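# Replace tarnished stack block with a clean heap block

## Task

Take the tarnished block out of the tall stack and put a clean block from the heap in its place, so the stack ends up as tidy as it was before; then set the tarnished block down on the empty bench.

## Robot and tools

Robot: two arms, left_arm and right_arm, each ending in a sixteen-motor four-digit hand (left_arm has a left hand, right_arm a right hand). Objects are loose and may get a brief shove now and then. Nothing may end up off the table.

Scene frame: origin on the table surface, halfway between the two nominal arm bases; +z up, +x out across the table, +y toward left_arm. Measured bases: left_arm at (-0.011, +0.342, +0.038) m, right_arm at (-0.009, -0.281, +0.008) m, both nearly unrotated. Left/right in names do not match image sides.

Hand point axes (right hand): +z runs along straight fingers toward the tips, +x across the palm away from the thumb, +y out of the palm face (palm surface at y = -0.062 m). On the left hand +x points toward the thumb instead. Straight fingertips reach about 0.139 m past the knuckles (knuckles at z = -0.017 m). A rigid mast sits behind the palm at the wrist and can strike things.

execute_actions(actions, cameras): actions is a list of actions; each action is a list of 1 to 15 rows, each row one 1/30 s control step (an action lasts 0.5 s; a short action repeats its final row). Every row is a single flat list of exactly 48 numbers, each in [-1, 1], covering both arms even if only one moves: left_arm dx, dy, dz, rx, ry, rz; then 16 left hand motor goals; left current_limit; left speed; then right_arm dx, dy, dz, rx, ry, rz; 16 right hand motor goals; right current_limit; right speed.

Arm numbers are offsets, not poses: they shift the hand point's target away from the Hand target it had when the action began, along scene-frame axes. All rows of one action measure from that same starting target, not from the previous row; the next action starts from the new target, so sending the same offset twice moves twice. Scale: 1.0 equals 0.6 m of travel or 180 degrees of turn. rx, ry, rz form one rotation vector, turning about the Hand target position. A translation longer than 1.0 may be shortened. Orientation commands are clipped to within 40 degrees of the measured orientation each step. The hand often stops short of its target, and arms sag lower under load; send the shortfall as a further offset, or an all-zero action to re-request the target. Small moves may not start. To stop pressing against something, command back past the current hand point.

Hand motor numbers, per hand, in this fixed order: index_mcp, index_abd, index_pip, index_dip, middle_mcp, middle_abd, middle_pip, middle_dip, ring_mcp, ring_abd, ring_pip, ring_dip, thumb_cmc, thumb_axl, thumb_mcp, thumb_ipl. Each is an absolute goal angle scaled linearly between the hinge's two stops. Straight values: _mcp +0.75, _abd 0.00, _pip +0.58, _dip +0.70, thumb_cmc +0.71, thumb_axl +0.68, thumb_mcp +0.23, thumb_ipl +0.17. Moving toward -1 curls fingers toward the palm; thumb_cmc toward -1 brings the thumb round in front of the palm; _abd toward -1 swings a finger away from the thumb. A 0 is a real goal, not 'keep'; to leave a hand unchanged, resend its hand_goal, hand_current_limit and hand_speed.

current_limit: -1 maps to 0 mA, +1 to 550 mA (never below 11 mA); it caps grip force and hinge speed. speed: each motor moves at (speed + 1) / 2 of 8.5 rad/s. Initial values are +0.4 and -0.6; whatever was last sent persists. Grip force rises the further the goal lies past the object's surface.

cameras: names among cam_head_left, cam_head_right, cam_high, cam_low, cam_left_wrist, cam_right_wrist (all 672x504), or ["all"], or []. Images return only when actions is empty or cameras asks for them. An unknown name voids the call.

Results: per arm end_effector_position (m) and end_effector_quat_wxyz in the scene frame (may be a few cm off); Hand target (the clipped last command, base for the next offsets); joint positions, velocities ('within noise' when still), torques (include arm weight; numbers 3 and 4 wrap at ±28 N m); motor temperatures; per hand hand_goal, hand_measured (same scale as goals), hand_current_ma (positive pushes toward -1), hand_state per motor (moving, goal, blocked, overload), hand_current_limit, hand_speed. A call returns when the robot is still, up to 3 s after its last action. Thinking time lets the scene keep running with the last command held.

zoom_image(camera, region): enlarges [x0, y0, x1, y1] pixels (top-left origin, at most 504 by 504) of that camera's latest image; the camera must appear in the newest images.

read_manual(section): licence texts only; moves nothing.

finished_scene(scene): ends scene 1 or 2 for good; the goal must already hold with the robot let go.

Avoid: dropping or releasing moving blocks, slamming or hitting heavy or fixed items, letting a block fall far, knocking things off the table, any contact or squeezing between the two hands, and hard pushes. A hand motor at 495 mA or more for 5 s shuts off for 10 s. Motors heat when holding loads, stretched out or pushing; at 85 °C a MOTOR HOT line appears, at 100 °C the arm goes limp for 30 to 60 s. Arm stops waste time and lose hand commands.

Each tool is called after "Emit:" by a JSON object that holds its "op" and its "data", one argument or row to a line.

## Session

Emit:
{"op": "execute_actions", "data": {
  "actions": []
}}

Scene clock: 0.00 s.
left_arm: end_effector_position=(+0.2261, +0.3770, +0.2027) hand_goal=(+0.754, +0.000, +0.576, +0.696, +0.754, +0.000, +0.576, +0.696, +0.754, +0.000, +0.576, +0.696, +0.714, +0.678, +0.226, +0.168) hand_measured=(+0.754, +0.000, +0.576, +0.696, +0.754, +0.000, +0.576, +0.696, +0.754, +0.000, +0.576, +0.696, +0.714, +0.678, +0.226, +0.168) hand_current_ma=(+0, +0, +0, +0, +0, +0, +0, +0, +0, +0, +0, +0, +0, +0, +0, +0) hand_state=(goal, goal, goal, goal, goal, goal, goal, goal, goal, goal, goal, goal, goal, goal, goal, goal) hand_current_limit=0.40 hand_speed=-0.60 end_effector_quat_wxyz=(-0.087, +0.454, +0.770, +0.439) | right_arm: end_effector_position=(+0.3897, -0.0437, +0.3657) hand_goal=(+0.754, +0.000, +0.576, +0.696, +0.754, +0.000, +0.576, +0.696, +0.754, +0.000, +0.576, +0.696, +0.714, +0.678, +0.226, +0.168) hand_measured=(+0.754, +0.000, +0.576, +0.696, +0.754, +0.000, +0.576, +0.696, +0.754, +0.000, +0.576, +0.696, +0.714, +0.678, +0.226, +0.168) hand_current_ma=(+0, +0, +0, +0, +0, +0, +0, +0, +0, +0, +0, +0, +0, +0, +0, +0) hand_state=(goal, goal, goal, goal, goal, goal, goal, goal, goal, goal, goal, goal, goal, goal, goal, goal) hand_current_limit=0.40 hand_speed=-0.60 end_effector_quat_wxyz=(+0.361, +0.789, +0.088, +0.489)
Joint positions: left_arm=[-0.717 1.122 0.474 -1.411 -0.826 -1.468] | right_arm=[0.942 1.563 1.36 -1.029 1.29 2.042]
Joint velocities: within noise
Joint torques (N m): no reading
Motor temperatures (°C): left_arm=[29 23 25 27 29 23] | right_arm=[32 22 26 23 27 28]
Heat: left arm: hottest waist 29 °C; right arm: hottest waist 32 °C.
Hand target: left_arm +0.2305, +0.3730, +0.2077; -0.080, +0.451, +0.773, +0.438 | right_arm +0.3915, -0.0412, +0.3763; +0.352, +0.789, +0.078, +0.497

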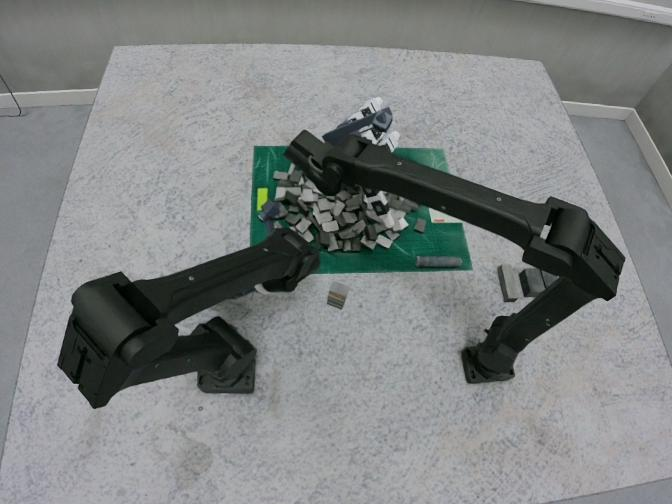

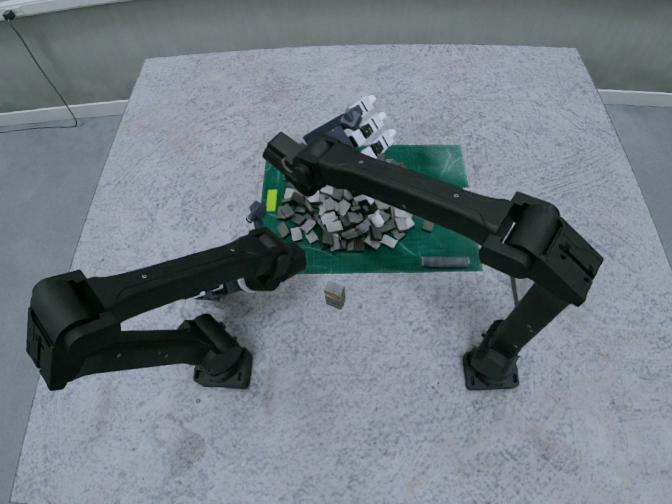

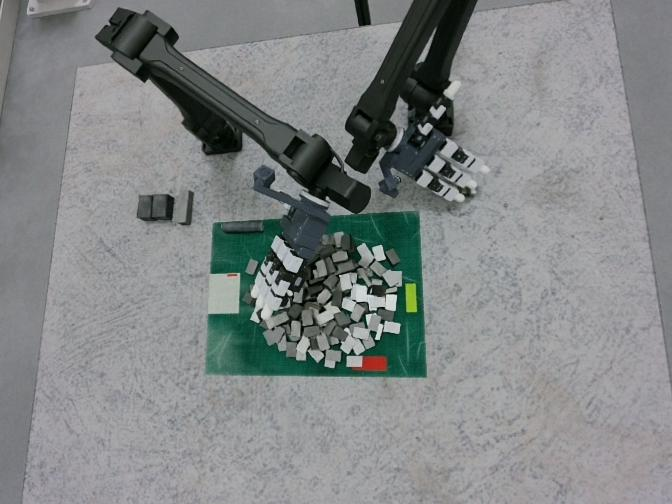

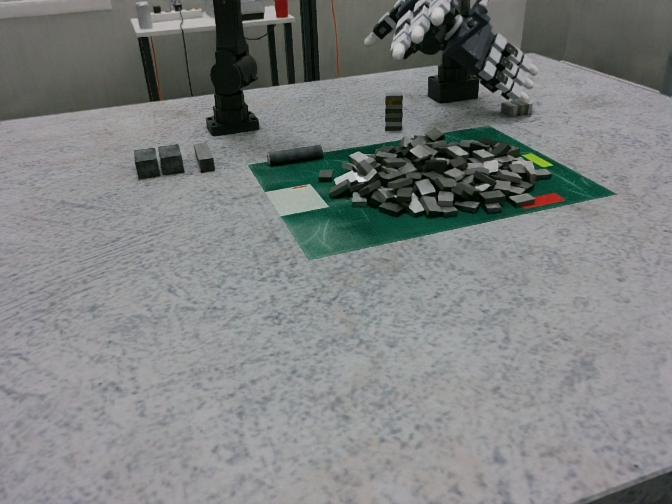

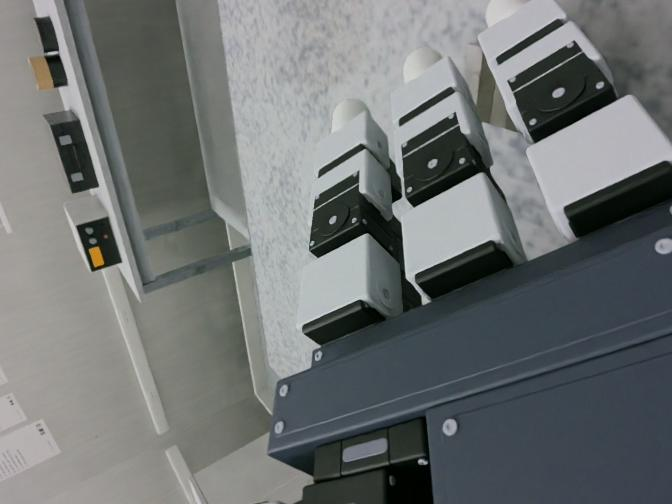

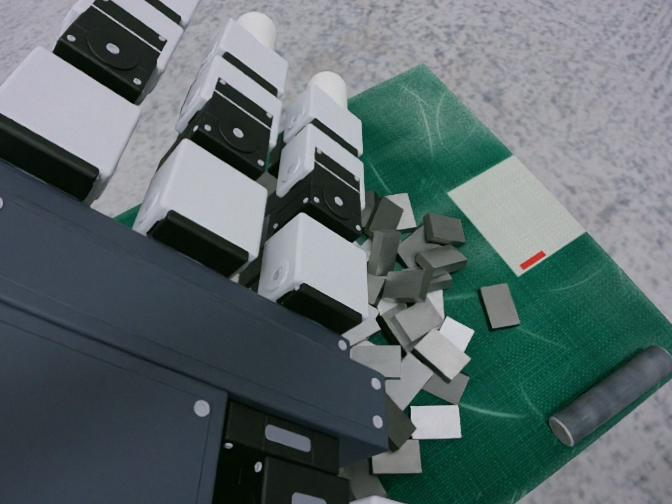

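Emit:
{"op": "zoom_image", "data": {
  "camera": "cam_low",
  "region": [340, 70, 560, 220]
}}

Emit:
{"op": "zoom_image", "data": {
  "camera": "cam_head_left",
  "region": [250, 180, 430, 330]
}}

Emit:
{"op": "zoom_image", "data": {
  "camera": "cam_head_right",
  "region": [180, 180, 500, 340]
}}

Emit:
{"op": "zoom_image", "data": {
  "camera": "cam_high",
  "region": [200, 60, 500, 290]
}}

Scaled by 2.291 from the camera's 672x504 image, which has a finer 960x720 frame.

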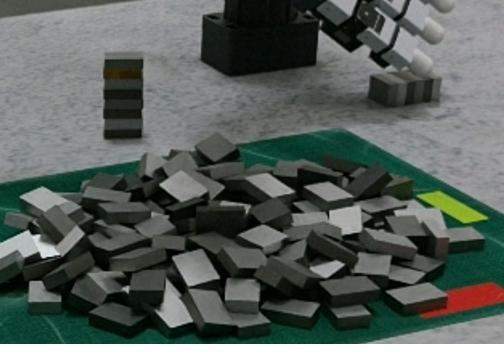

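Scaled by 2.800 from the camera's 672x504 image, which has a finer 960x720 frame.

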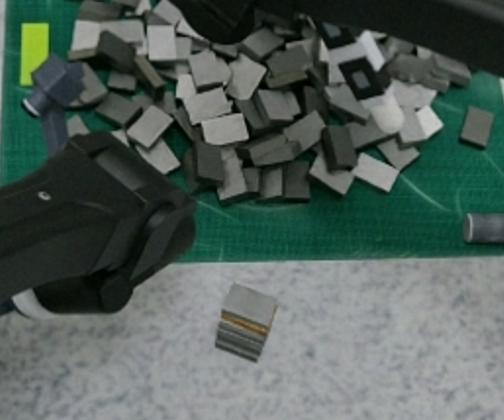

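Scaled by 1.575 from the camera's 672x504 image, which has a finer 960x720 frame.

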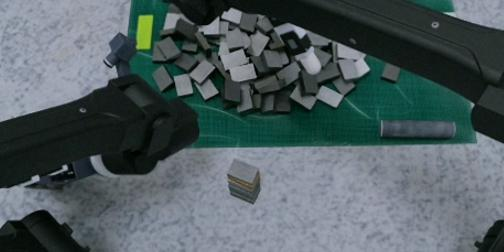

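Scaled by 1.680 from the camera's 672x504 image, which has a finer 960x720 frame.

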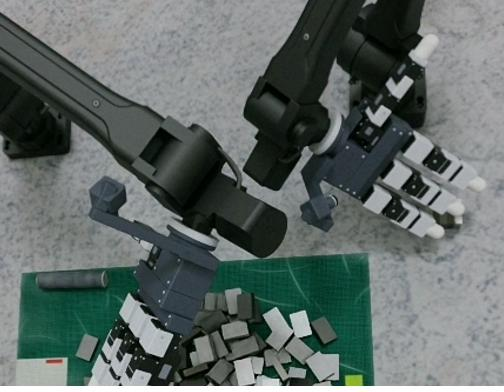

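Emit:
{"op": "zoom_image", "data": {
  "camera": "cam_low",
  "region": [370, 85, 420, 140]
}}

Emit:
{"op": "zoom_image", "data": {
  "camera": "cam_head_left",
  "region": [315, 265, 365, 320]
}}

Emit:
{"op": "zoom_image", "data": {
  "camera": "cam_low",
  "region": [490, 60, 550, 130]
}}

Scaled by 9.164 from the camera's 672x504 image, which has a finer 960x720 frame.

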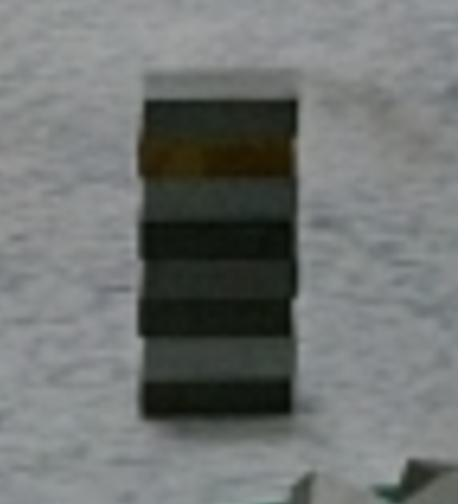

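Scaled by 9.164 from the camera's 672x504 image, which has a finer 960x720 frame.

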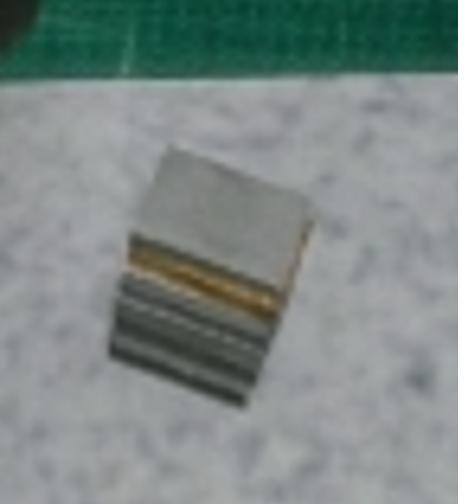

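Scaled by 7.200 from the camera's 672x504 image, which has a finer 960x720 frame.

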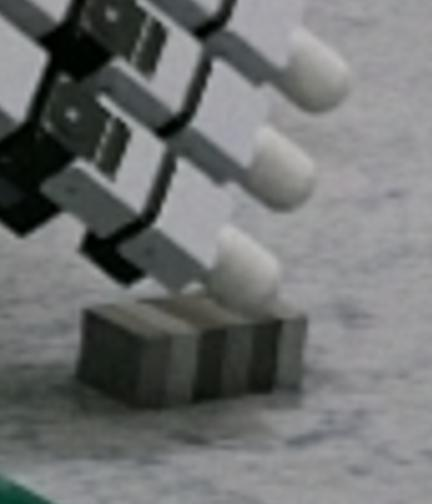

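Emit:
{"op": "execute_actions", "data": {
  "actions": [
    [[0,0,0.07,0,0,0,0.754,0,0.576,0.696,0.754,0,0.576,0.696,0.754,0,0.576,0.696,0.714,0.678,0.226,0.168,0.4,-0.6,0,0,0,0,0,0,0.754,0,0.576,0.696,0.754,0,0.576,0.696,0.754,0,0.576,0.696,0.714,0.678,0.226,0.168,0.4,-0.6]],
    [[0,0.02,0.08,0,0,0,0.754,0,0.576,0.696,0.754,0,0.576,0.696,0.754,0,0.576,0.696,0.714,0.678,0.226,0.168,0.4,-0.6,0,0,0,0,0,0,0.754,0,0.576,0.696,0.754,0,0.576,0.696,0.754,0,0.576,0.696,0.714,0.678,0.226,0.168,0.4,-0.6]],
    [[0,0.07,0.05,0,0,0,0.754,0,0.576,0.696,0.754,0,0.576,0.696,0.754,0,0.576,0.696,0.714,0.678,0.226,0.168,0.4,-0.6,0,0,0,0,0,0,0.754,0,0.576,0.696,0.754,0,0.576,0.696,0.754,0,0.576,0.696,0.714,0.678,0.226,0.168,0.4,-0.6]],
    [[0,0.08,0.03,0,0,0,0.754,0,0.576,0.696,0.754,0,0.576,0.696,0.754,0,0.576,0.696,0.714,0.678,0.226,0.168,0.4,-0.6,0,0,0,0,0,0,0.754,0,0.576,0.696,0.754,0,0.576,0.696,0.754,0,0.576,0.696,0.714,0.678,0.226,0.168,0.4,-0.6]],
    [[0,0.08,0,0,0,0,0.754,0,0.576,0.696,0.754,0,0.576,0.696,0.754,0,0.576,0.696,0.714,0.678,0.226,0.168,0.4,-0.6,0,0,0,0,0,0,0.754,0,0.576,0.696,0.754,0,0.576,0.696,0.754,0,0.576,0.696,0.714,0.678,0.226,0.168,0.4,-0.6]]
  ],
  "cameras": ["cam_high"]
}}

Scene clock: 325.47 s.
left_arm: end_effector_position=(+0.2281, +0.5195, +0.3400) hand_goal=(+0.754, +0.000, +0.576, +0.696, +0.754, +0.000, +0.576, +0.696, +0.754, +0.000, +0.576, +0.696, +0.714, +0.678, +0.226, +0.168) hand_measured=(+0.758, +0.000, +0.576, +0.696, +0.758, +0.000, +0.576, +0.696, +0.760, +0.000, +0.576, +0.696, +0.720, +0.678, +0.224, +0.168) hand_current_ma=(+1, +0, +0, +0, +2, +0, +0, +0, +2, +0, +0, +0, +2, +0, +0, +0) hand_state=(goal, goal, goal, goal, goal, goal, goal, goal, goal, goal, goal, goal, goal, goal, goal, goal) hand_current_limit=0.40 hand_speed=-0.60 end_effector_quat_wxyz=(-0.096, +0.447, +0.777, +0.433) | right_arm: end_effector_position=(+0.3897, -0.0437, +0.3657) hand_goal=(+0.754, +0.000, +0.576, +0.696, +0.754, +0.000, +0.576, +0.696, +0.754, +0.000, +0.576, +0.696, +0.714, +0.678, +0.226, +0.168) hand_measured=(+0.758, +0.000, +0.576, +0.696, +0.758, +0.000, +0.576, +0.696, +0.758, +0.000, +0.576, +0.696, +0.718, +0.678, +0.226, +0.168) hand_current_ma=(+1, +0, +0, +0, +1, +0, +0, +0, +1, +0, +0, +0, +1, +0, +0, +0) hand_state=(goal, goal, goal, goal, goal, goal, goal, goal, goal, goal, goal, goal, goal, goal, goal, goal) hand_current_limit=0.40 hand_speed=-0.60 end_effector_quat_wxyz=(+0.361, +0.789, +0.088, +0.489)
Joint positions: left_arm=[0.115 0.538 0.612 -1.18 -0.826 -0.232] | right_arm=[0.942 1.563 1.36 -1.029 1.29 2.042]
Joint torques (N m): left_arm=[0.79 1.03 9.57 1.85 -0.58 0.07] | right_arm=[-0.09 -14.27 10.59 0.94 1.05 -0.16]
Motor temperatures (°C): left_arm=[27 23 28 26 28 23] | right_arm=[30 26 32 22 29 25]
Heat: left arm: hottest elbow 28 °C; right arm: hottest elbow 32 °C.
Hand target: left_arm +0.2305, +0.5230, +0.3456; -0.080, +0.451, +0.773, +0.438 | right_arm +0.3915, -0.0412, +0.3763; +0.352, +0.789, +0.078, +0.497
Off the commanded pose: left_arm 0.007 m, 2 deg | right_arm 0.011 m, 2 deg.
Images, in order (width x height): cam_high 672x504.

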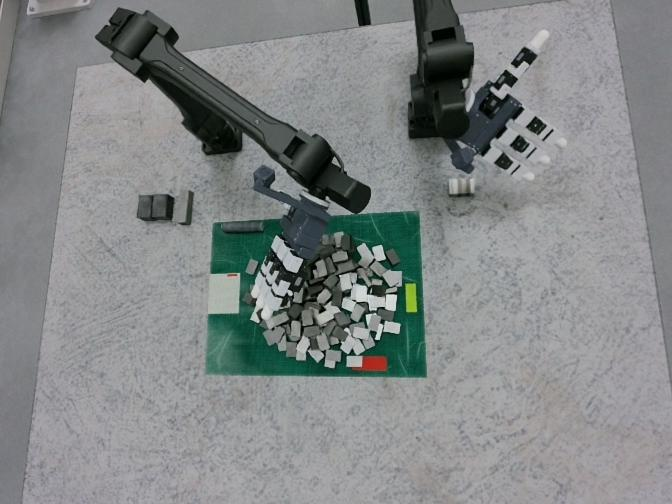

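Emit:
{"op": "execute_actions", "data": {
  "actions": [
    [[0,0,0,0,0,0,0.754,0,0.576,0.696,0.754,0,0.576,0.696,0.754,0,0.576,0.696,0.714,0.678,0.226,0.168,0.4,-0.6,0,-0.04,0,0,0,0.083,0.754,0,0.576,0.696,0.754,0,0.576,0.696,-0.068,0,-0.737,-0.174,0.714,0.678,0.226,0.168,0.4,-0.6]],
    [[0,0,0,0,0,0,0.754,0,0.576,0.696,0.754,0,0.576,0.696,0.754,0,0.576,0.696,0.714,0.678,0.226,0.168,0.4,-0.6,0,-0.04,0,0,0,0.083,0.754,0,0.576,0.696,0.754,0,0.576,0.696,-0.068,0,-0.737,-0.174,0.714,0.678,0.226,0.168,0.4,-0.6]],
    [[0,0,0,0,0,0,0.754,0,0.576,0.696,0.754,0,0.576,0.696,0.754,0,0.576,0.696,0.714,0.678,0.226,0.168,0.4,-0.6,0,-0.04,0.02,0,0,0.083,0.754,0,0.576,0.696,0.754,0,0.576,0.696,-0.068,0,-0.737,-0.174,0.714,0.678,0.226,0.168,0.4,-0.6]],
    [[0,0,0,0,0,0,0.754,0,0.576,0.696,0.754,0,0.576,0.696,0.754,0,0.576,0.696,0.714,0.678,0.226,0.168,0.4,-0.6,0,-0.04,0.02,0,0,0.083,0.754,0,0.576,0.696,0.754,0,0.576,0.696,-0.068,0,-0.737,-0.174,0.714,0.678,0.226,0.168,0.4,-0.6]],
    [[0,0,0,0,0,0,0.754,0,0.576,0.696,0.754,0,0.576,0.696,0.754,0,0.576,0.696,0.714,0.678,0.226,0.168,0.4,-0.6,0,-0.04,0.02,0,0,0.083,0.754,0,0.576,0.696,0.754,0,0.576,0.696,-0.068,0,-0.737,-0.174,0.714,0.678,0.226,0.168,0.4,-0.6]],
    [[0,0,0,0,0,0,0.754,0,0.576,0.696,0.754,0,0.576,0.696,0.754,0,0.576,0.696,0.714,0.678,0.226,0.168,0.4,-0.6,0,-0.04,0.02,0,0,0.083,0.754,0,0.576,0.696,0.754,0,0.576,0.696,-0.068,0,-0.737,-0.174,0.714,0.678,0.226,0.168,0.4,-0.6]]
  ],
  "cameras": ["cam_high", "cam_head_left", "cam_low"]
}}

Scene clock: 357.37 s.
left_arm: end_effector_position=(+0.2310, +0.5210, +0.3437) hand_goal=(+0.754, +0.000, +0.576, +0.696, +0.754, +0.000, +0.576, +0.696, +0.754, +0.000, +0.576, +0.696, +0.714, +0.678, +0.226, +0.168) hand_measured=(+0.758, +0.000, +0.576, +0.696, +0.758, +0.000, +0.576, +0.696, +0.760, +0.000, +0.576, +0.696, +0.720, +0.678, +0.224, +0.168) hand_current_ma=(+1, +0, +0, +0, +2, +0, +0, +0, +2, +0, +0, +0, +2, +0, +0, +0) hand_state=(goal, goal, goal, goal, goal, goal, goal, goal, goal, goal, goal, goal, goal, goal, goal, goal) hand_current_limit=0.40 hand_speed=-0.60 end_effector_quat_wxyz=(-0.083, +0.456, +0.773, +0.434) | right_arm: end_effector_position=(+0.3844, -0.1827, +0.3852) hand_goal=(+0.754, +0.000, +0.576, +0.696, +0.754, +0.000, +0.576, +0.696, -0.068, +0.000, -0.736, -0.174, +0.714, +0.678, +0.226, +0.168) hand_measured=(+0.760, +0.002, +0.576, +0.696, +0.762, +0.002, +0.576, +0.696, -0.062, +0.000, -0.734, -0.172, +0.718, +0.678, +0.224, +0.168) hand_current_ma=(+2, +0, +0, +0, +3, +0, +0, +0, +2, +0, +0, +0, +1, +0, +0, +0) hand_state=(goal, goal, goal, goal, goal, goal, goal, goal, goal, goal, goal, goal, goal, goal, goal, goal) hand_current_limit=0.40 hand_speed=-0.60 end_effector_quat_wxyz=(-0.122, +0.525, +0.600, +0.591)
Joint positions: left_arm=[0.148 0.517 0.612 -1.138 -0.788 -0.16] | right_arm=[-0.067 0.752 0.734 -0.553 -1.045 0.416]
Joint torques (N m): left_arm=[0.85 0.97 8.61 2.02 -0.53 0.07] | right_arm=[-0.85 -2.14 15.25 1.58 -0.72 -0.34]
Heat: left arm: hottest elbow 29 °C; right arm: hottest elbow 33 °C.
Hand target: left_arm +0.2306, +0.5230, +0.3456; -0.080, +0.452, +0.773, +0.438 | right_arm +0.3915, -0.1851, +0.4244; -0.101, +0.505, +0.612, +0.601
Off the commanded pose: left_arm 0.003 m, 1 deg | right_arm 0.040 m, 4 deg.
Images, in order (width x height): cam_head_left 672x504, cam_high 672x504, cam_low 672x504.

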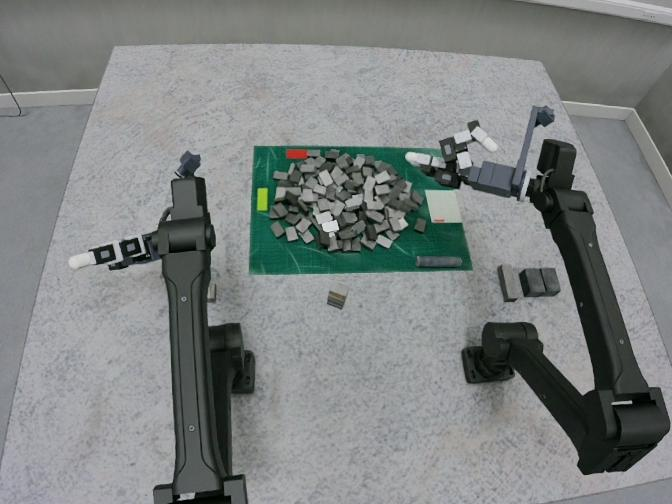

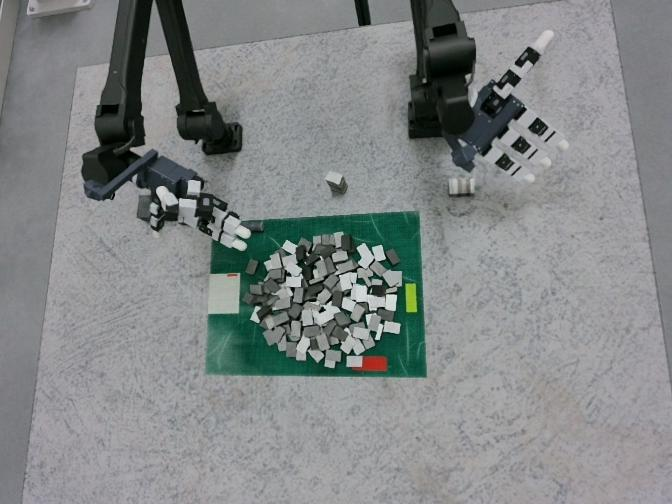

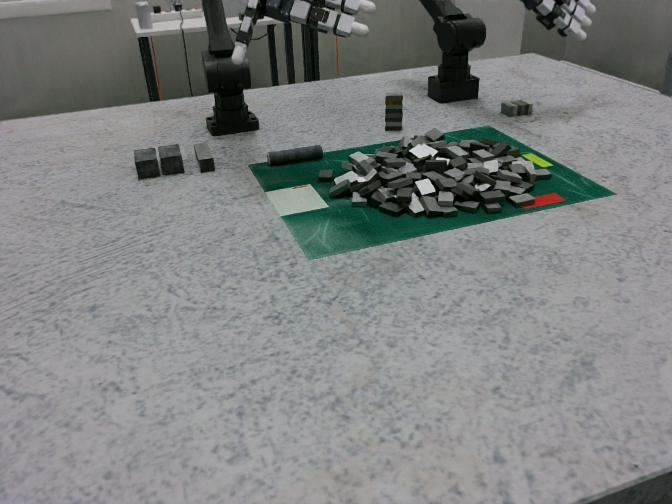

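Emit:
{"op": "zoom_image", "data": {
  "camera": "cam_high",
  "region": [310, 150, 370, 210]
}}

Emit:
{"op": "zoom_image", "data": {
  "camera": "cam_high",
  "region": [200, 205, 440, 385]
}}

Emit:
{"op": "zoom_image", "data": {
  "camera": "cam_head_left",
  "region": [240, 130, 480, 310]
}}

Scaled by 8.400 from the camera's 672x504 image, which has a finer 960x720 frame.

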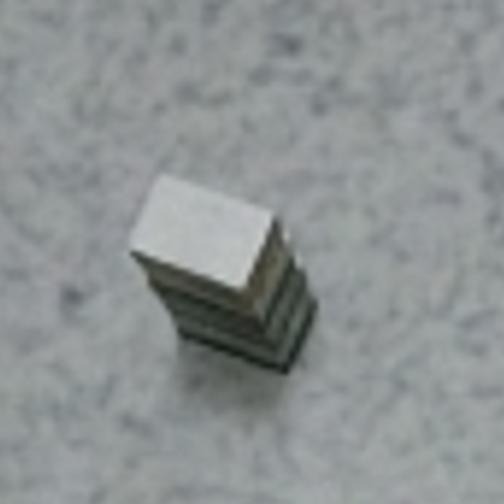

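Scaled by 2.100 from the camera's 672x504 image, which has a finer 960x720 frame.

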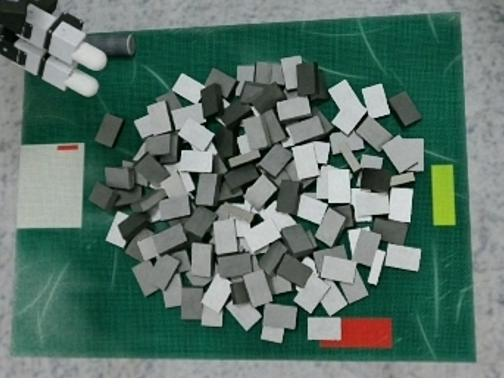

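Scaled by 2.100 from the camera's 672x504 image, which has a finer 960x720 frame.

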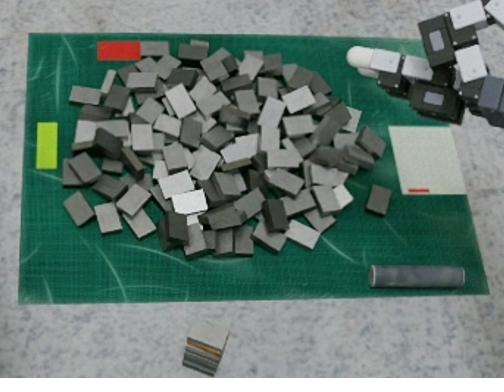

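Emit:
{"op": "execute_actions", "data": {
  "actions": [
    [[0,0,0,0,0,0,0.754,0,0.576,0.696,0.754,0,0.576,0.696,0.754,0,0.576,0.696,0.714,0.678,0.226,0.168,0.4,-0.6,-0.039,0.051,0,-0.0723,0.0005,0.0464,0.754,0.1,0.576,0.696,0.754,-0.1,0.576,0.696,-0.068,0,-0.737,-0.174,0.714,0.678,0.226,0.168,0.4,-0.6]],
    [[0,0,0,0,0,0,0.754,0,0.576,0.696,0.754,0,0.576,0.696,0.754,0,0.576,0.696,0.714,0.678,0.226,0.168,0.4,-0.6,-0.039,0.051,0,-0.0723,0.0005,0.0464,0.754,0.1,0.576,0.696,0.754,-0.1,0.576,0.696,-0.068,0,-0.737,-0.174,0.714,0.678,0.226,0.168,0.4,-0.6]],
    [[0,0,0,0,0,0,0.754,0,0.576,0.696,0.754,0,0.576,0.696,0.754,0,0.576,0.696,0.714,0.678,0.226,0.168,0.4,-0.6,-0.039,0.051,0,-0.0723,0.0005,0.0464,0.754,0.1,0.576,0.696,0.754,-0.1,0.576,0.696,-0.068,0,-0.737,-0.174,0.714,0.678,0.226,0.168,0.4,-0.6]],
    [[0,0,0,0,0,0,0.754,0,0.576,0.696,0.754,0,0.576,0.696,0.754,0,0.576,0.696,0.714,0.678,0.226,0.168,0.4,-0.6,-0.039,0.051,0,-0.0723,0.0005,0.0464,0.754,0.1,0.576,0.696,0.754,-0.1,0.576,0.696,-0.068,0,-0.737,-0.174,0.714,0.678,0.226,0.168,0.4,-0.6]],
    [[0,0,0,0,0,0,0.754,0,0.576,0.696,0.754,0,0.576,0.696,0.754,0,0.576,0.696,0.714,0.678,0.226,0.168,0.4,-0.6,-0.039,0.051,0,-0.0723,0.0005,0.0464,0.754,0.1,0.576,0.696,0.754,-0.1,0.576,0.696,-0.068,0,-0.737,-0.174,0.714,0.678,0.226,0.168,0.4,-0.6]],
    [[0,0,0,0,0,0,0.754,0,0.576,0.696,0.754,0,0.576,0.696,0.754,0,0.576,0.696,0.714,0.678,0.226,0.168,0.4,-0.6,-0.039,0.051,0,-0.0723,0.0005,0.0464,0.754,0.1,0.576,0.696,0.754,-0.1,0.576,0.696,-0.068,0,-0.737,-0.174,0.714,0.678,0.226,0.168,0.4,-0.6]]
  ],
  "cameras": ["cam_high", "cam_right_wrist", "cam_low", "cam_head_left"]
}}

Scene clock: 409.73 s.
left_arm: end_effector_position=(+0.2310, +0.5210, +0.3437) hand_goal=(+0.754, +0.000, +0.576, +0.696, +0.754, +0.000, +0.576, +0.696, +0.754, +0.000, +0.576, +0.696, +0.714, +0.678, +0.226, +0.168) hand_measured=(+0.758, +0.000, +0.576, +0.696, +0.758, +0.000, +0.576, +0.696, +0.760, +0.000, +0.576, +0.696, +0.720, +0.678, +0.224, +0.168) hand_current_ma=(+1, +0, +0, +0, +2, +0, +0, +0, +2, +0, +0, +0, +2, +0, +0, +0) hand_state=(goal, goal, goal, goal, goal, goal, goal, goal, goal, goal, goal, goal, goal, goal, goal, goal) hand_current_limit=0.40 hand_speed=-0.60 end_effector_quat_wxyz=(-0.083, +0.456, +0.773, +0.434) | right_arm: end_effector_position=(+0.2465, -0.0068, +0.3971) hand_goal=(+0.754, +0.100, +0.576, +0.696, +0.754, -0.100, +0.576, +0.696, -0.068, +0.000, -0.736, -0.174, +0.714, +0.678, +0.226, +0.168) hand_measured=(+0.756, +0.100, +0.576, +0.696, +0.756, -0.098, +0.576, +0.696, -0.060, +0.000, -0.734, -0.172, +0.718, +0.678, +0.222, +0.168) hand_current_ma=(+0, +0, +0, +0, +0, +0, +0, +0, +2, +0, +0, +0, +1, +0, -1, +0) hand_state=(goal, goal, goal, goal, goal, goal, goal, goal, goal, goal, goal, goal, goal, goal, goal, goal) hand_current_limit=0.40 hand_speed=-0.60 end_effector_quat_wxyz=(+0.059, +0.169, +0.980, +0.092)
Joint positions: left_arm=[0.148 0.517 0.612 -1.138 -0.788 -0.16] | right_arm=[0.765 1.003 1.338 -1.687 -0.012 -0.457]
Joint torques (N m): left_arm=[0.79 1.03 8.59 2.02 -0.53 0.08] | right_arm=[0.26 -3.84 13.75 0.68 -0.03 0.01]
Motor temperatures (°C): left_arm=[27 23 29 26 27 23] | right_arm=[30 24 41 22 28 25]
Heat: left arm: hottest elbow 29 °C; right arm: hottest elbow 41 °C.
Hand target: left_arm +0.2306, +0.5230, +0.3456; -0.080, +0.452, +0.773, +0.438 | right_arm +0.2510, -0.0015, +0.4244; +0.001, +0.173, +0.985, +0.000
Off the commanded pose: left_arm 0.003 m, 1 deg | right_arm 0.028 m, 12 deg.
joint sent to its limit (right arm) — joint 4 (wrist pitch), lower limit. The joint targets are off in orientation, not in position.
Images, in order (width x height): cam_head_left 672x504, cam_high 672x504, cam_low 672x504, cam_right_wrist 672x504.

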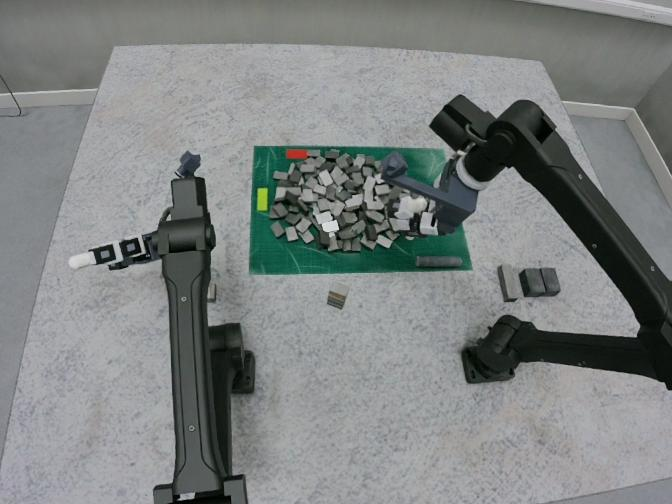

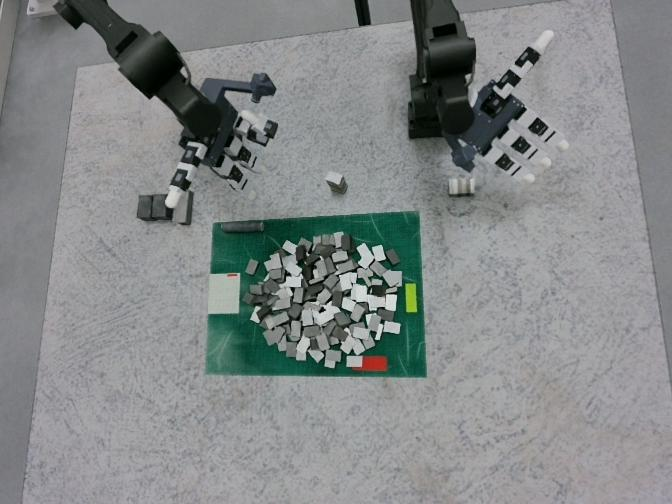

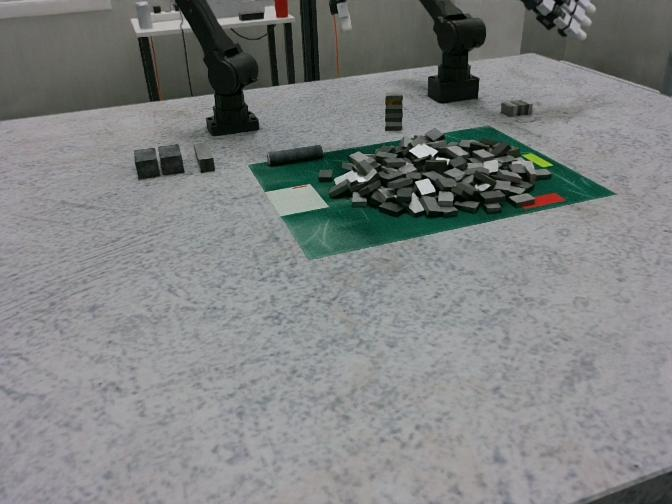

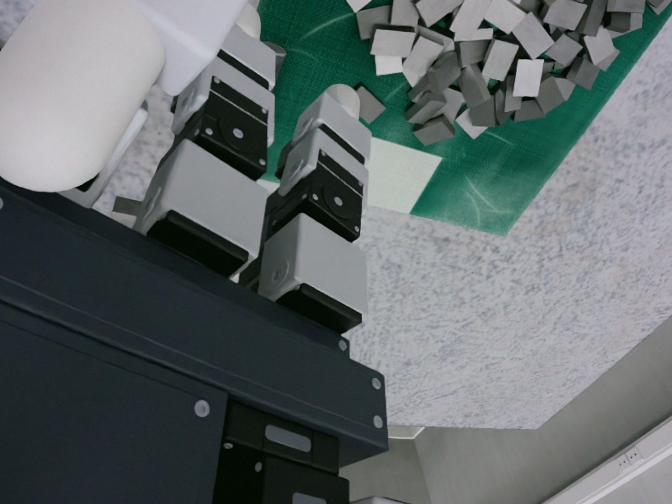

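Emit:
{"op": "execute_actions", "data": {
  "actions": [
    [[0,0,0,0,0,0,0.754,0,0.576,0.696,0.754,0,0.576,0.696,0.754,0,0.576,0.696,0.714,0.678,0.226,0.168,0.4,-0.6,-0.0188,0.0573,-0.0517,0,0,0,0.754,0.1,0.576,0.696,0.754,-0.1,0.576,0.696,-0.068,0,-0.737,-0.174,0.714,0.678,0.226,0.168,0.4,-0.6]],
    [[0,0,0,0,0,0,0.754,0,0.576,0.696,0.754,0,0.576,0.696,0.754,0,0.576,0.696,0.714,0.678,0.226,0.168,0.4,-0.6,-0.0188,0.0573,-0.0517,0,0,0,0.754,0.1,0.576,0.696,0.754,-0.1,0.576,0.696,-0.068,0,-0.737,-0.174,0.714,0.678,0.226,0.168,0.4,-0.6]],
    [[0,0,0,0,0,0,0.754,0,0.576,0.696,0.754,0,0.576,0.696,0.754,0,0.576,0.696,0.714,0.678,0.226,0.168,0.4,-0.6,-0.0188,0.0573,-0.0517,0,0,0,0.754,0.1,0.576,0.696,0.754,-0.1,0.576,0.696,-0.068,0,-0.737,-0.174,0.714,0.678,0.226,0.168,0.4,-0.6]],
    [[0,0,0,0,0,0,0.754,0,0.576,0.696,0.754,0,0.576,0.696,0.754,0,0.576,0.696,0.714,0.678,0.226,0.168,0.4,-0.6,-0.0188,0.0573,-0.0517,0,0,0,0.754,0.1,0.576,0.696,0.754,-0.1,0.576,0.696,-0.068,0,-0.737,-0.174,0.714,0.678,0.226,0.168,0.4,-0.6]]
  ],
  "cameras": ["cam_high", "cam_right_wrist", "cam_low", "cam_head_left"]
}}

Scene clock: 479.27 s.
left_arm: end_effector_position=(+0.2310, +0.5210, +0.3437) hand_goal=(+0.754, +0.000, +0.576, +0.696, +0.754, +0.000, +0.576, +0.696, +0.754, +0.000, +0.576, +0.696, +0.714, +0.678, +0.226, +0.168) hand_measured=(+0.758, +0.000, +0.576, +0.696, +0.758, +0.000, +0.576, +0.696, +0.760, +0.000, +0.576, +0.696, +0.720, +0.678, +0.224, +0.168) hand_current_ma=(+1, +0, +0, +0, +2, +0, +0, +0, +2, +0, +0, +0, +2, +0, +0, +0) hand_state=(goal, goal, goal, goal, goal, goal, goal, goal, goal, goal, goal, goal, goal, goal, goal, goal) hand_current_limit=0.40 hand_speed=-0.60 end_effector_quat_wxyz=(-0.083, +0.456, +0.773, +0.434) | right_arm: end_effector_position=(+0.1988, +0.1231, +0.2771) hand_goal=(+0.754, +0.100, +0.576, +0.696, +0.754, -0.100, +0.576, +0.696, -0.068, +0.000, -0.736, -0.174, +0.714, +0.678, +0.226, +0.168) hand_measured=(+0.754, +0.100, +0.576, +0.696, +0.754, -0.098, +0.576, +0.696, -0.060, +0.000, -0.734, -0.172, +0.716, +0.678, +0.222, +0.168) hand_current_ma=(+0, +0, +0, +0, +0, +0, +0, +0, +2, +0, +0, +0, +0, +0, -1, +0) hand_state=(goal, goal, goal, goal, goal, goal, goal, goal, goal, goal, goal, goal, goal, goal, goal, goal) hand_current_limit=0.40 hand_speed=-0.60 end_effector_quat_wxyz=(-0.009, +0.165, +0.986, -0.027)
Joint positions: left_arm=[0.148 0.517 0.612 -1.138 -0.788 -0.16] | right_arm=[1.119 1.336 1.352 -1.645 -0.002 -0.113]
Joint torques (N m): left_arm=[0.73 0.97 8.59 2.02 -0.52 0.07] | right_arm=[0.09 -9.88 12.33 0.8 0.05 0.07]
Heat: left arm: hottest elbow 29 °C; right arm: hottest elbow 37 °C.
Hand target: left_arm +0.2306, +0.5230, +0.3456; -0.080, +0.452, +0.773, +0.438 | right_arm +0.2059, +0.1360, +0.3001; +0.001, +0.173, +0.985, +0.000
Off the commanded pose: left_arm 0.003 m, 1 deg | right_arm 0.027 m, 3 deg.
Images, in order (width x height): cam_head_left 672x504, cam_high 672x504, cam_low 672x504, cam_right_wrist 672x504.

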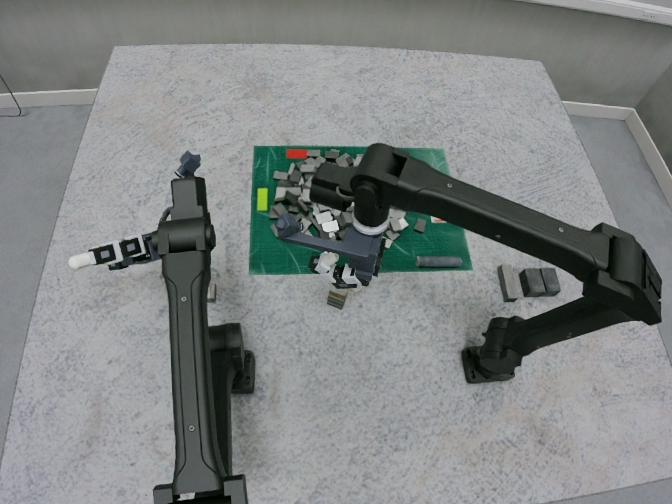

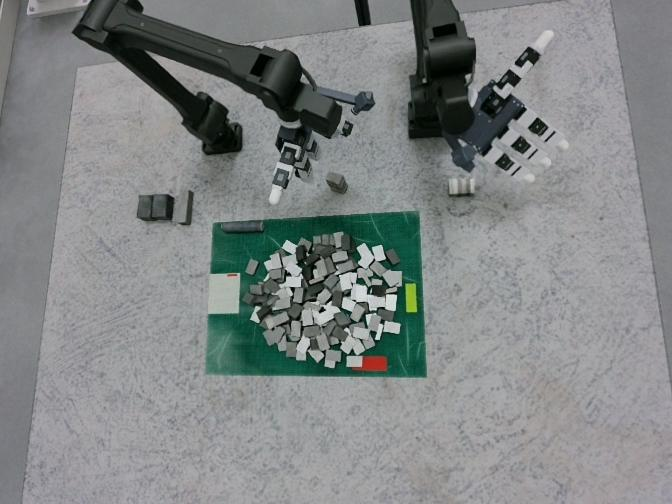

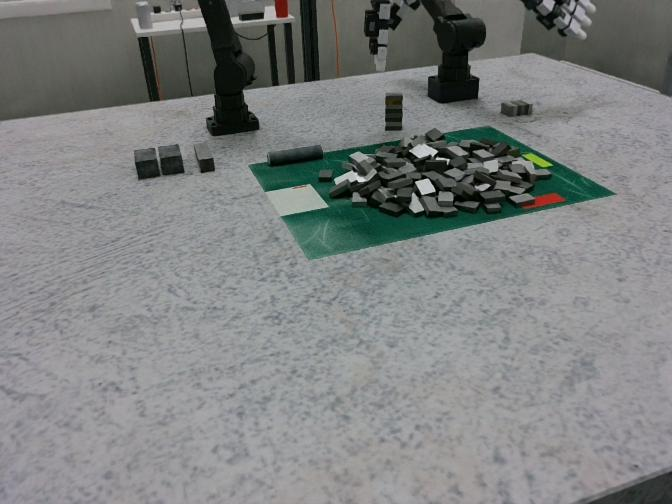

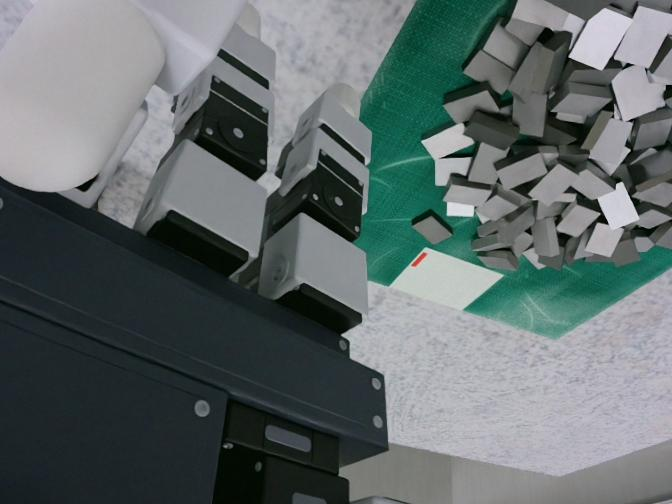

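Emit:
{"op": "zoom_image", "data": {
  "camera": "cam_low",
  "region": [350, 0, 440, 140]
}}

Emit:
{"op": "zoom_image", "data": {
  "camera": "cam_high",
  "region": [260, 80, 380, 220]
}}

Emit:
{"op": "zoom_image", "data": {
  "camera": "cam_head_left",
  "region": [280, 220, 400, 320]
}}

Emit:
{"op": "zoom_image", "data": {
  "camera": "cam_head_right",
  "region": [280, 220, 400, 320]
}}

Scaled by 3.600 from the camera's 672x504 image, which has a finer 960x720 frame.

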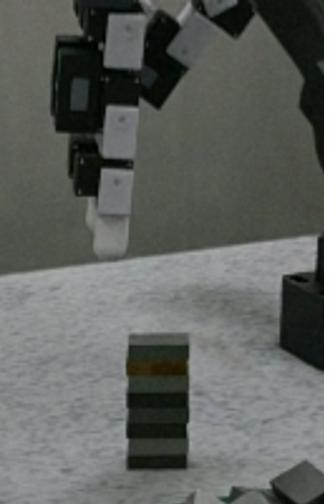

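Scaled by 3.600 from the camera's 672x504 image, which has a finer 960x720 frame.

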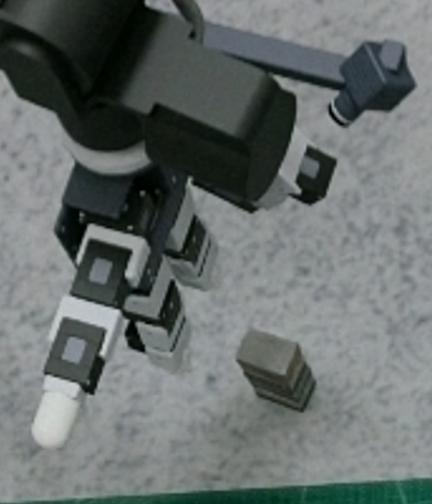

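Scaled by 4.200 from the camera's 672x504 image, which has a finer 960x720 frame.

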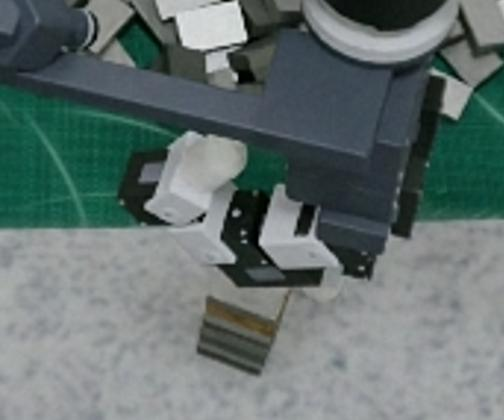

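This scene's latest camera images include none from cam_head_right. They are from: cam_head_left, cam_high, cam_low, cam_right_wrist. cam_head_right's image comes with the result of a call that names it in "cameras".

Emit:
{"op": "execute_actions", "data": {
  "actions": [
    [[0,0,0,0,0,0,0.754,0,0.576,0.696,0.754,0,0.576,0.696,0.754,0,0.576,0.696,0.714,0.678,0.226,0.168,0.4,-0.6,0,0.05,-0.05,0,0,0,0.754,0.1,0.576,0.696,0.754,-0.1,0.576,0.696,-0.068,0,-0.737,-0.174,0.714,0.678,0.226,0.168,0.4,-0.6]]
  ],
  "cameras": ["cam_high", "cam_low", "cam_head_left", "cam_head_right"]
}}

Emit:
{"op": "zoom_image", "data": {
  "camera": "cam_low",
  "region": [350, 0, 440, 140]
}}

Emit:
{"op": "zoom_image", "data": {
  "camera": "cam_high",
  "region": [260, 80, 380, 220]
}}

Emit:
{"op": "zoom_image", "data": {
  "camera": "cam_head_left",
  "region": [280, 220, 400, 320]
}}

Emit:
{"op": "zoom_image", "data": {
  "camera": "cam_head_right",
  "region": [280, 220, 400, 320]
}}

Scene clock: 533.07 s.
left_arm: end_effector_position=(+0.2310, +0.5210, +0.3437) hand_goal=(+0.754, +0.000, +0.576, +0.696, +0.754, +0.000, +0.576, +0.696, +0.754, +0.000, +0.576, +0.696, +0.714, +0.678, +0.226, +0.168) hand_measured=(+0.758, +0.000, +0.576, +0.696, +0.758, +0.000, +0.576, +0.696, +0.760, +0.000, +0.576, +0.696, +0.720, +0.678, +0.224, +0.168) hand_current_ma=(+1, +0, +0, +0, +2, +0, +0, +0, +2, +0, +0, +0, +2, +0, +0, +0) hand_state=(goal, goal, goal, goal, goal, goal, goal, goal, goal, goal, goal, goal, goal, goal, goal, goal) hand_current_limit=0.40 hand_speed=-0.60 end_effector_quat_wxyz=(-0.083, +0.456, +0.773, +0.434) | right_arm: end_effector_position=(+0.2024, +0.1531, +0.2514) hand_goal=(+0.754, +0.100, +0.576, +0.696, +0.754, -0.100, +0.576, +0.696, -0.068, +0.000, -0.736, -0.174, +0.714, +0.678, +0.226, +0.168) hand_measured=(+0.754, +0.100, +0.576, +0.696, +0.754, -0.098, +0.576, +0.696, -0.060, +0.000, -0.734, -0.172, +0.716, +0.678, +0.222, +0.168) hand_current_ma=(+0, +0, +0, +0, +0, +0, +0, +0, +2, +0, +0, +0, +0, +0, -1, +0) hand_state=(goal, goal, goal, goal, goal, goal, goal, goal, goal, goal, goal, goal, goal, goal, goal, goal) hand_current_limit=0.40 hand_speed=-0.60 end_effector_quat_wxyz=(-0.007, +0.168, +0.985, -0.023)
Joint positions: left_arm=[0.148 0.517 0.612 -1.138 -0.788 -0.16] | right_arm=[1.145 1.406 1.352 -1.566 -0.002 -0.082]
Joint torques (N m): left_arm=[0.79 0.97 8.59 2 -0.53 0.08] | right_arm=[0.5 -10.99 11.47 0.85 0.04 0.07]
Heat: left arm: hottest elbow 29 °C; right arm: hottest elbow 39 °C.
Hand target: left_arm +0.2306, +0.5230, +0.3456; -0.080, +0.452, +0.773, +0.438 | right_arm +0.2059, +0.1660, +0.2702; +0.001, +0.173, +0.985, +0.000
Off the commanded pose: left_arm 0.003 m, 1 deg | right_arm 0.023 m, 3 deg.
Images, in order (width x height): cam_head_left 672x504, cam_head_right 672x504, cam_high 672x504, cam_low 672x504.

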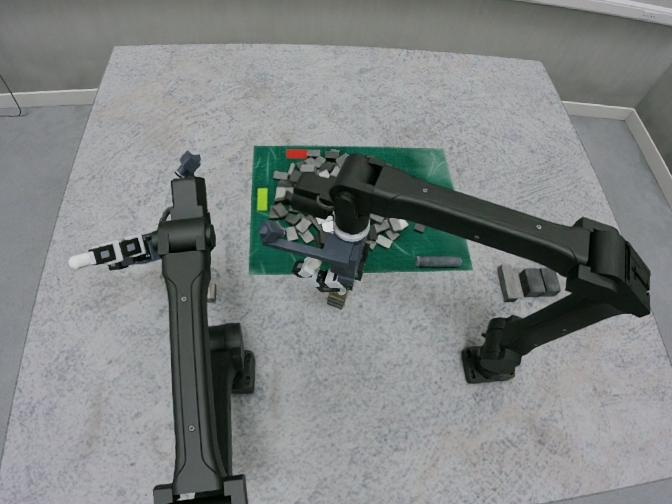

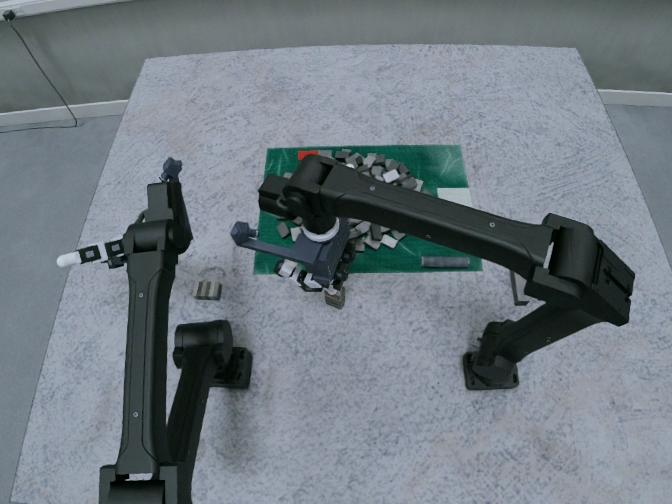

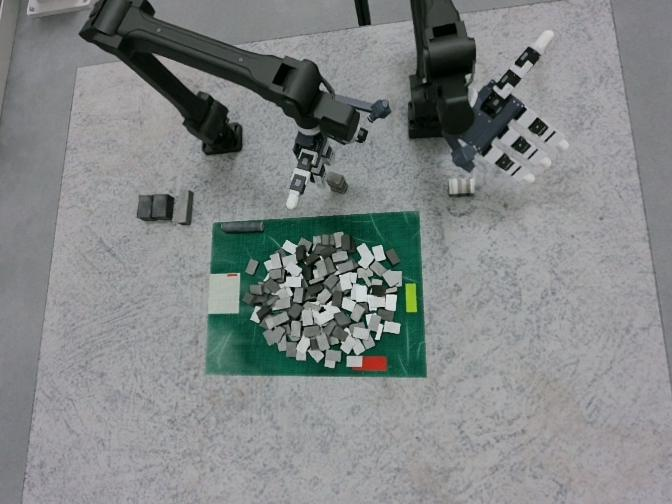

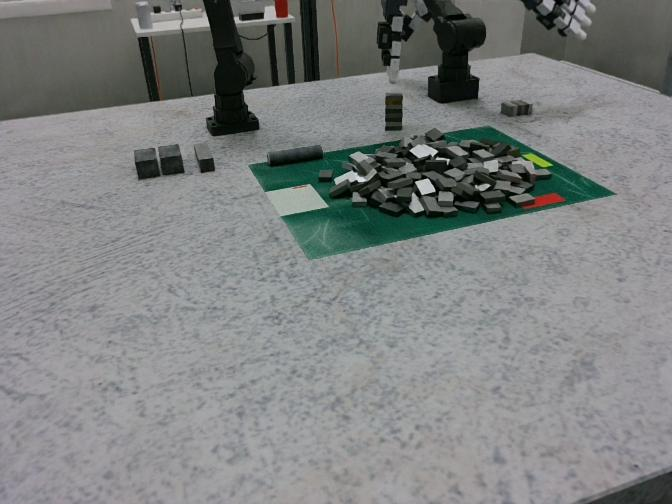

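Scaled by 3.600 from the camera's 672x504 image, which has a finer 960x720 frame.

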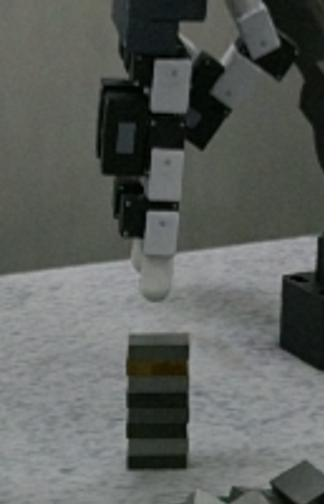

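Scaled by 3.600 from the camera's 672x504 image, which has a finer 960x720 frame.

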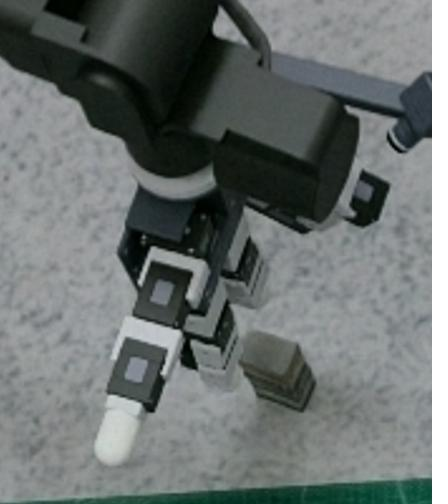

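Scaled by 4.200 from the camera's 672x504 image, which has a finer 960x720 frame.

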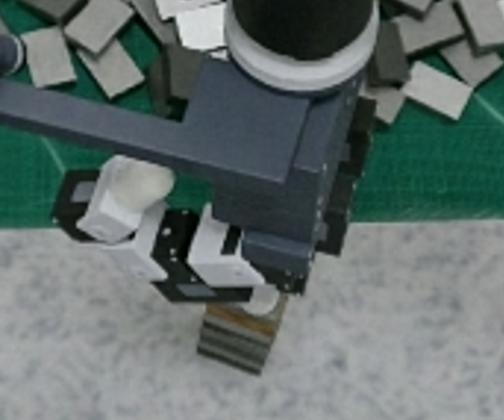

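Scaled by 4.200 from the camera's 672x504 image, which has a finer 960x720 frame.

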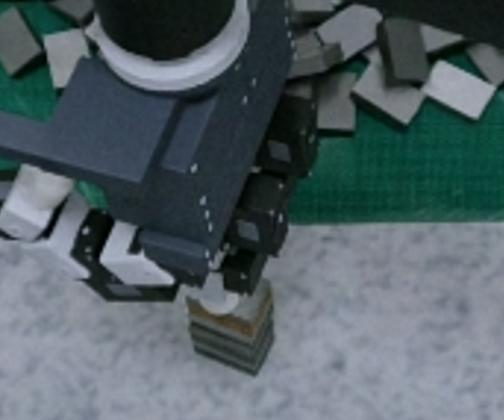

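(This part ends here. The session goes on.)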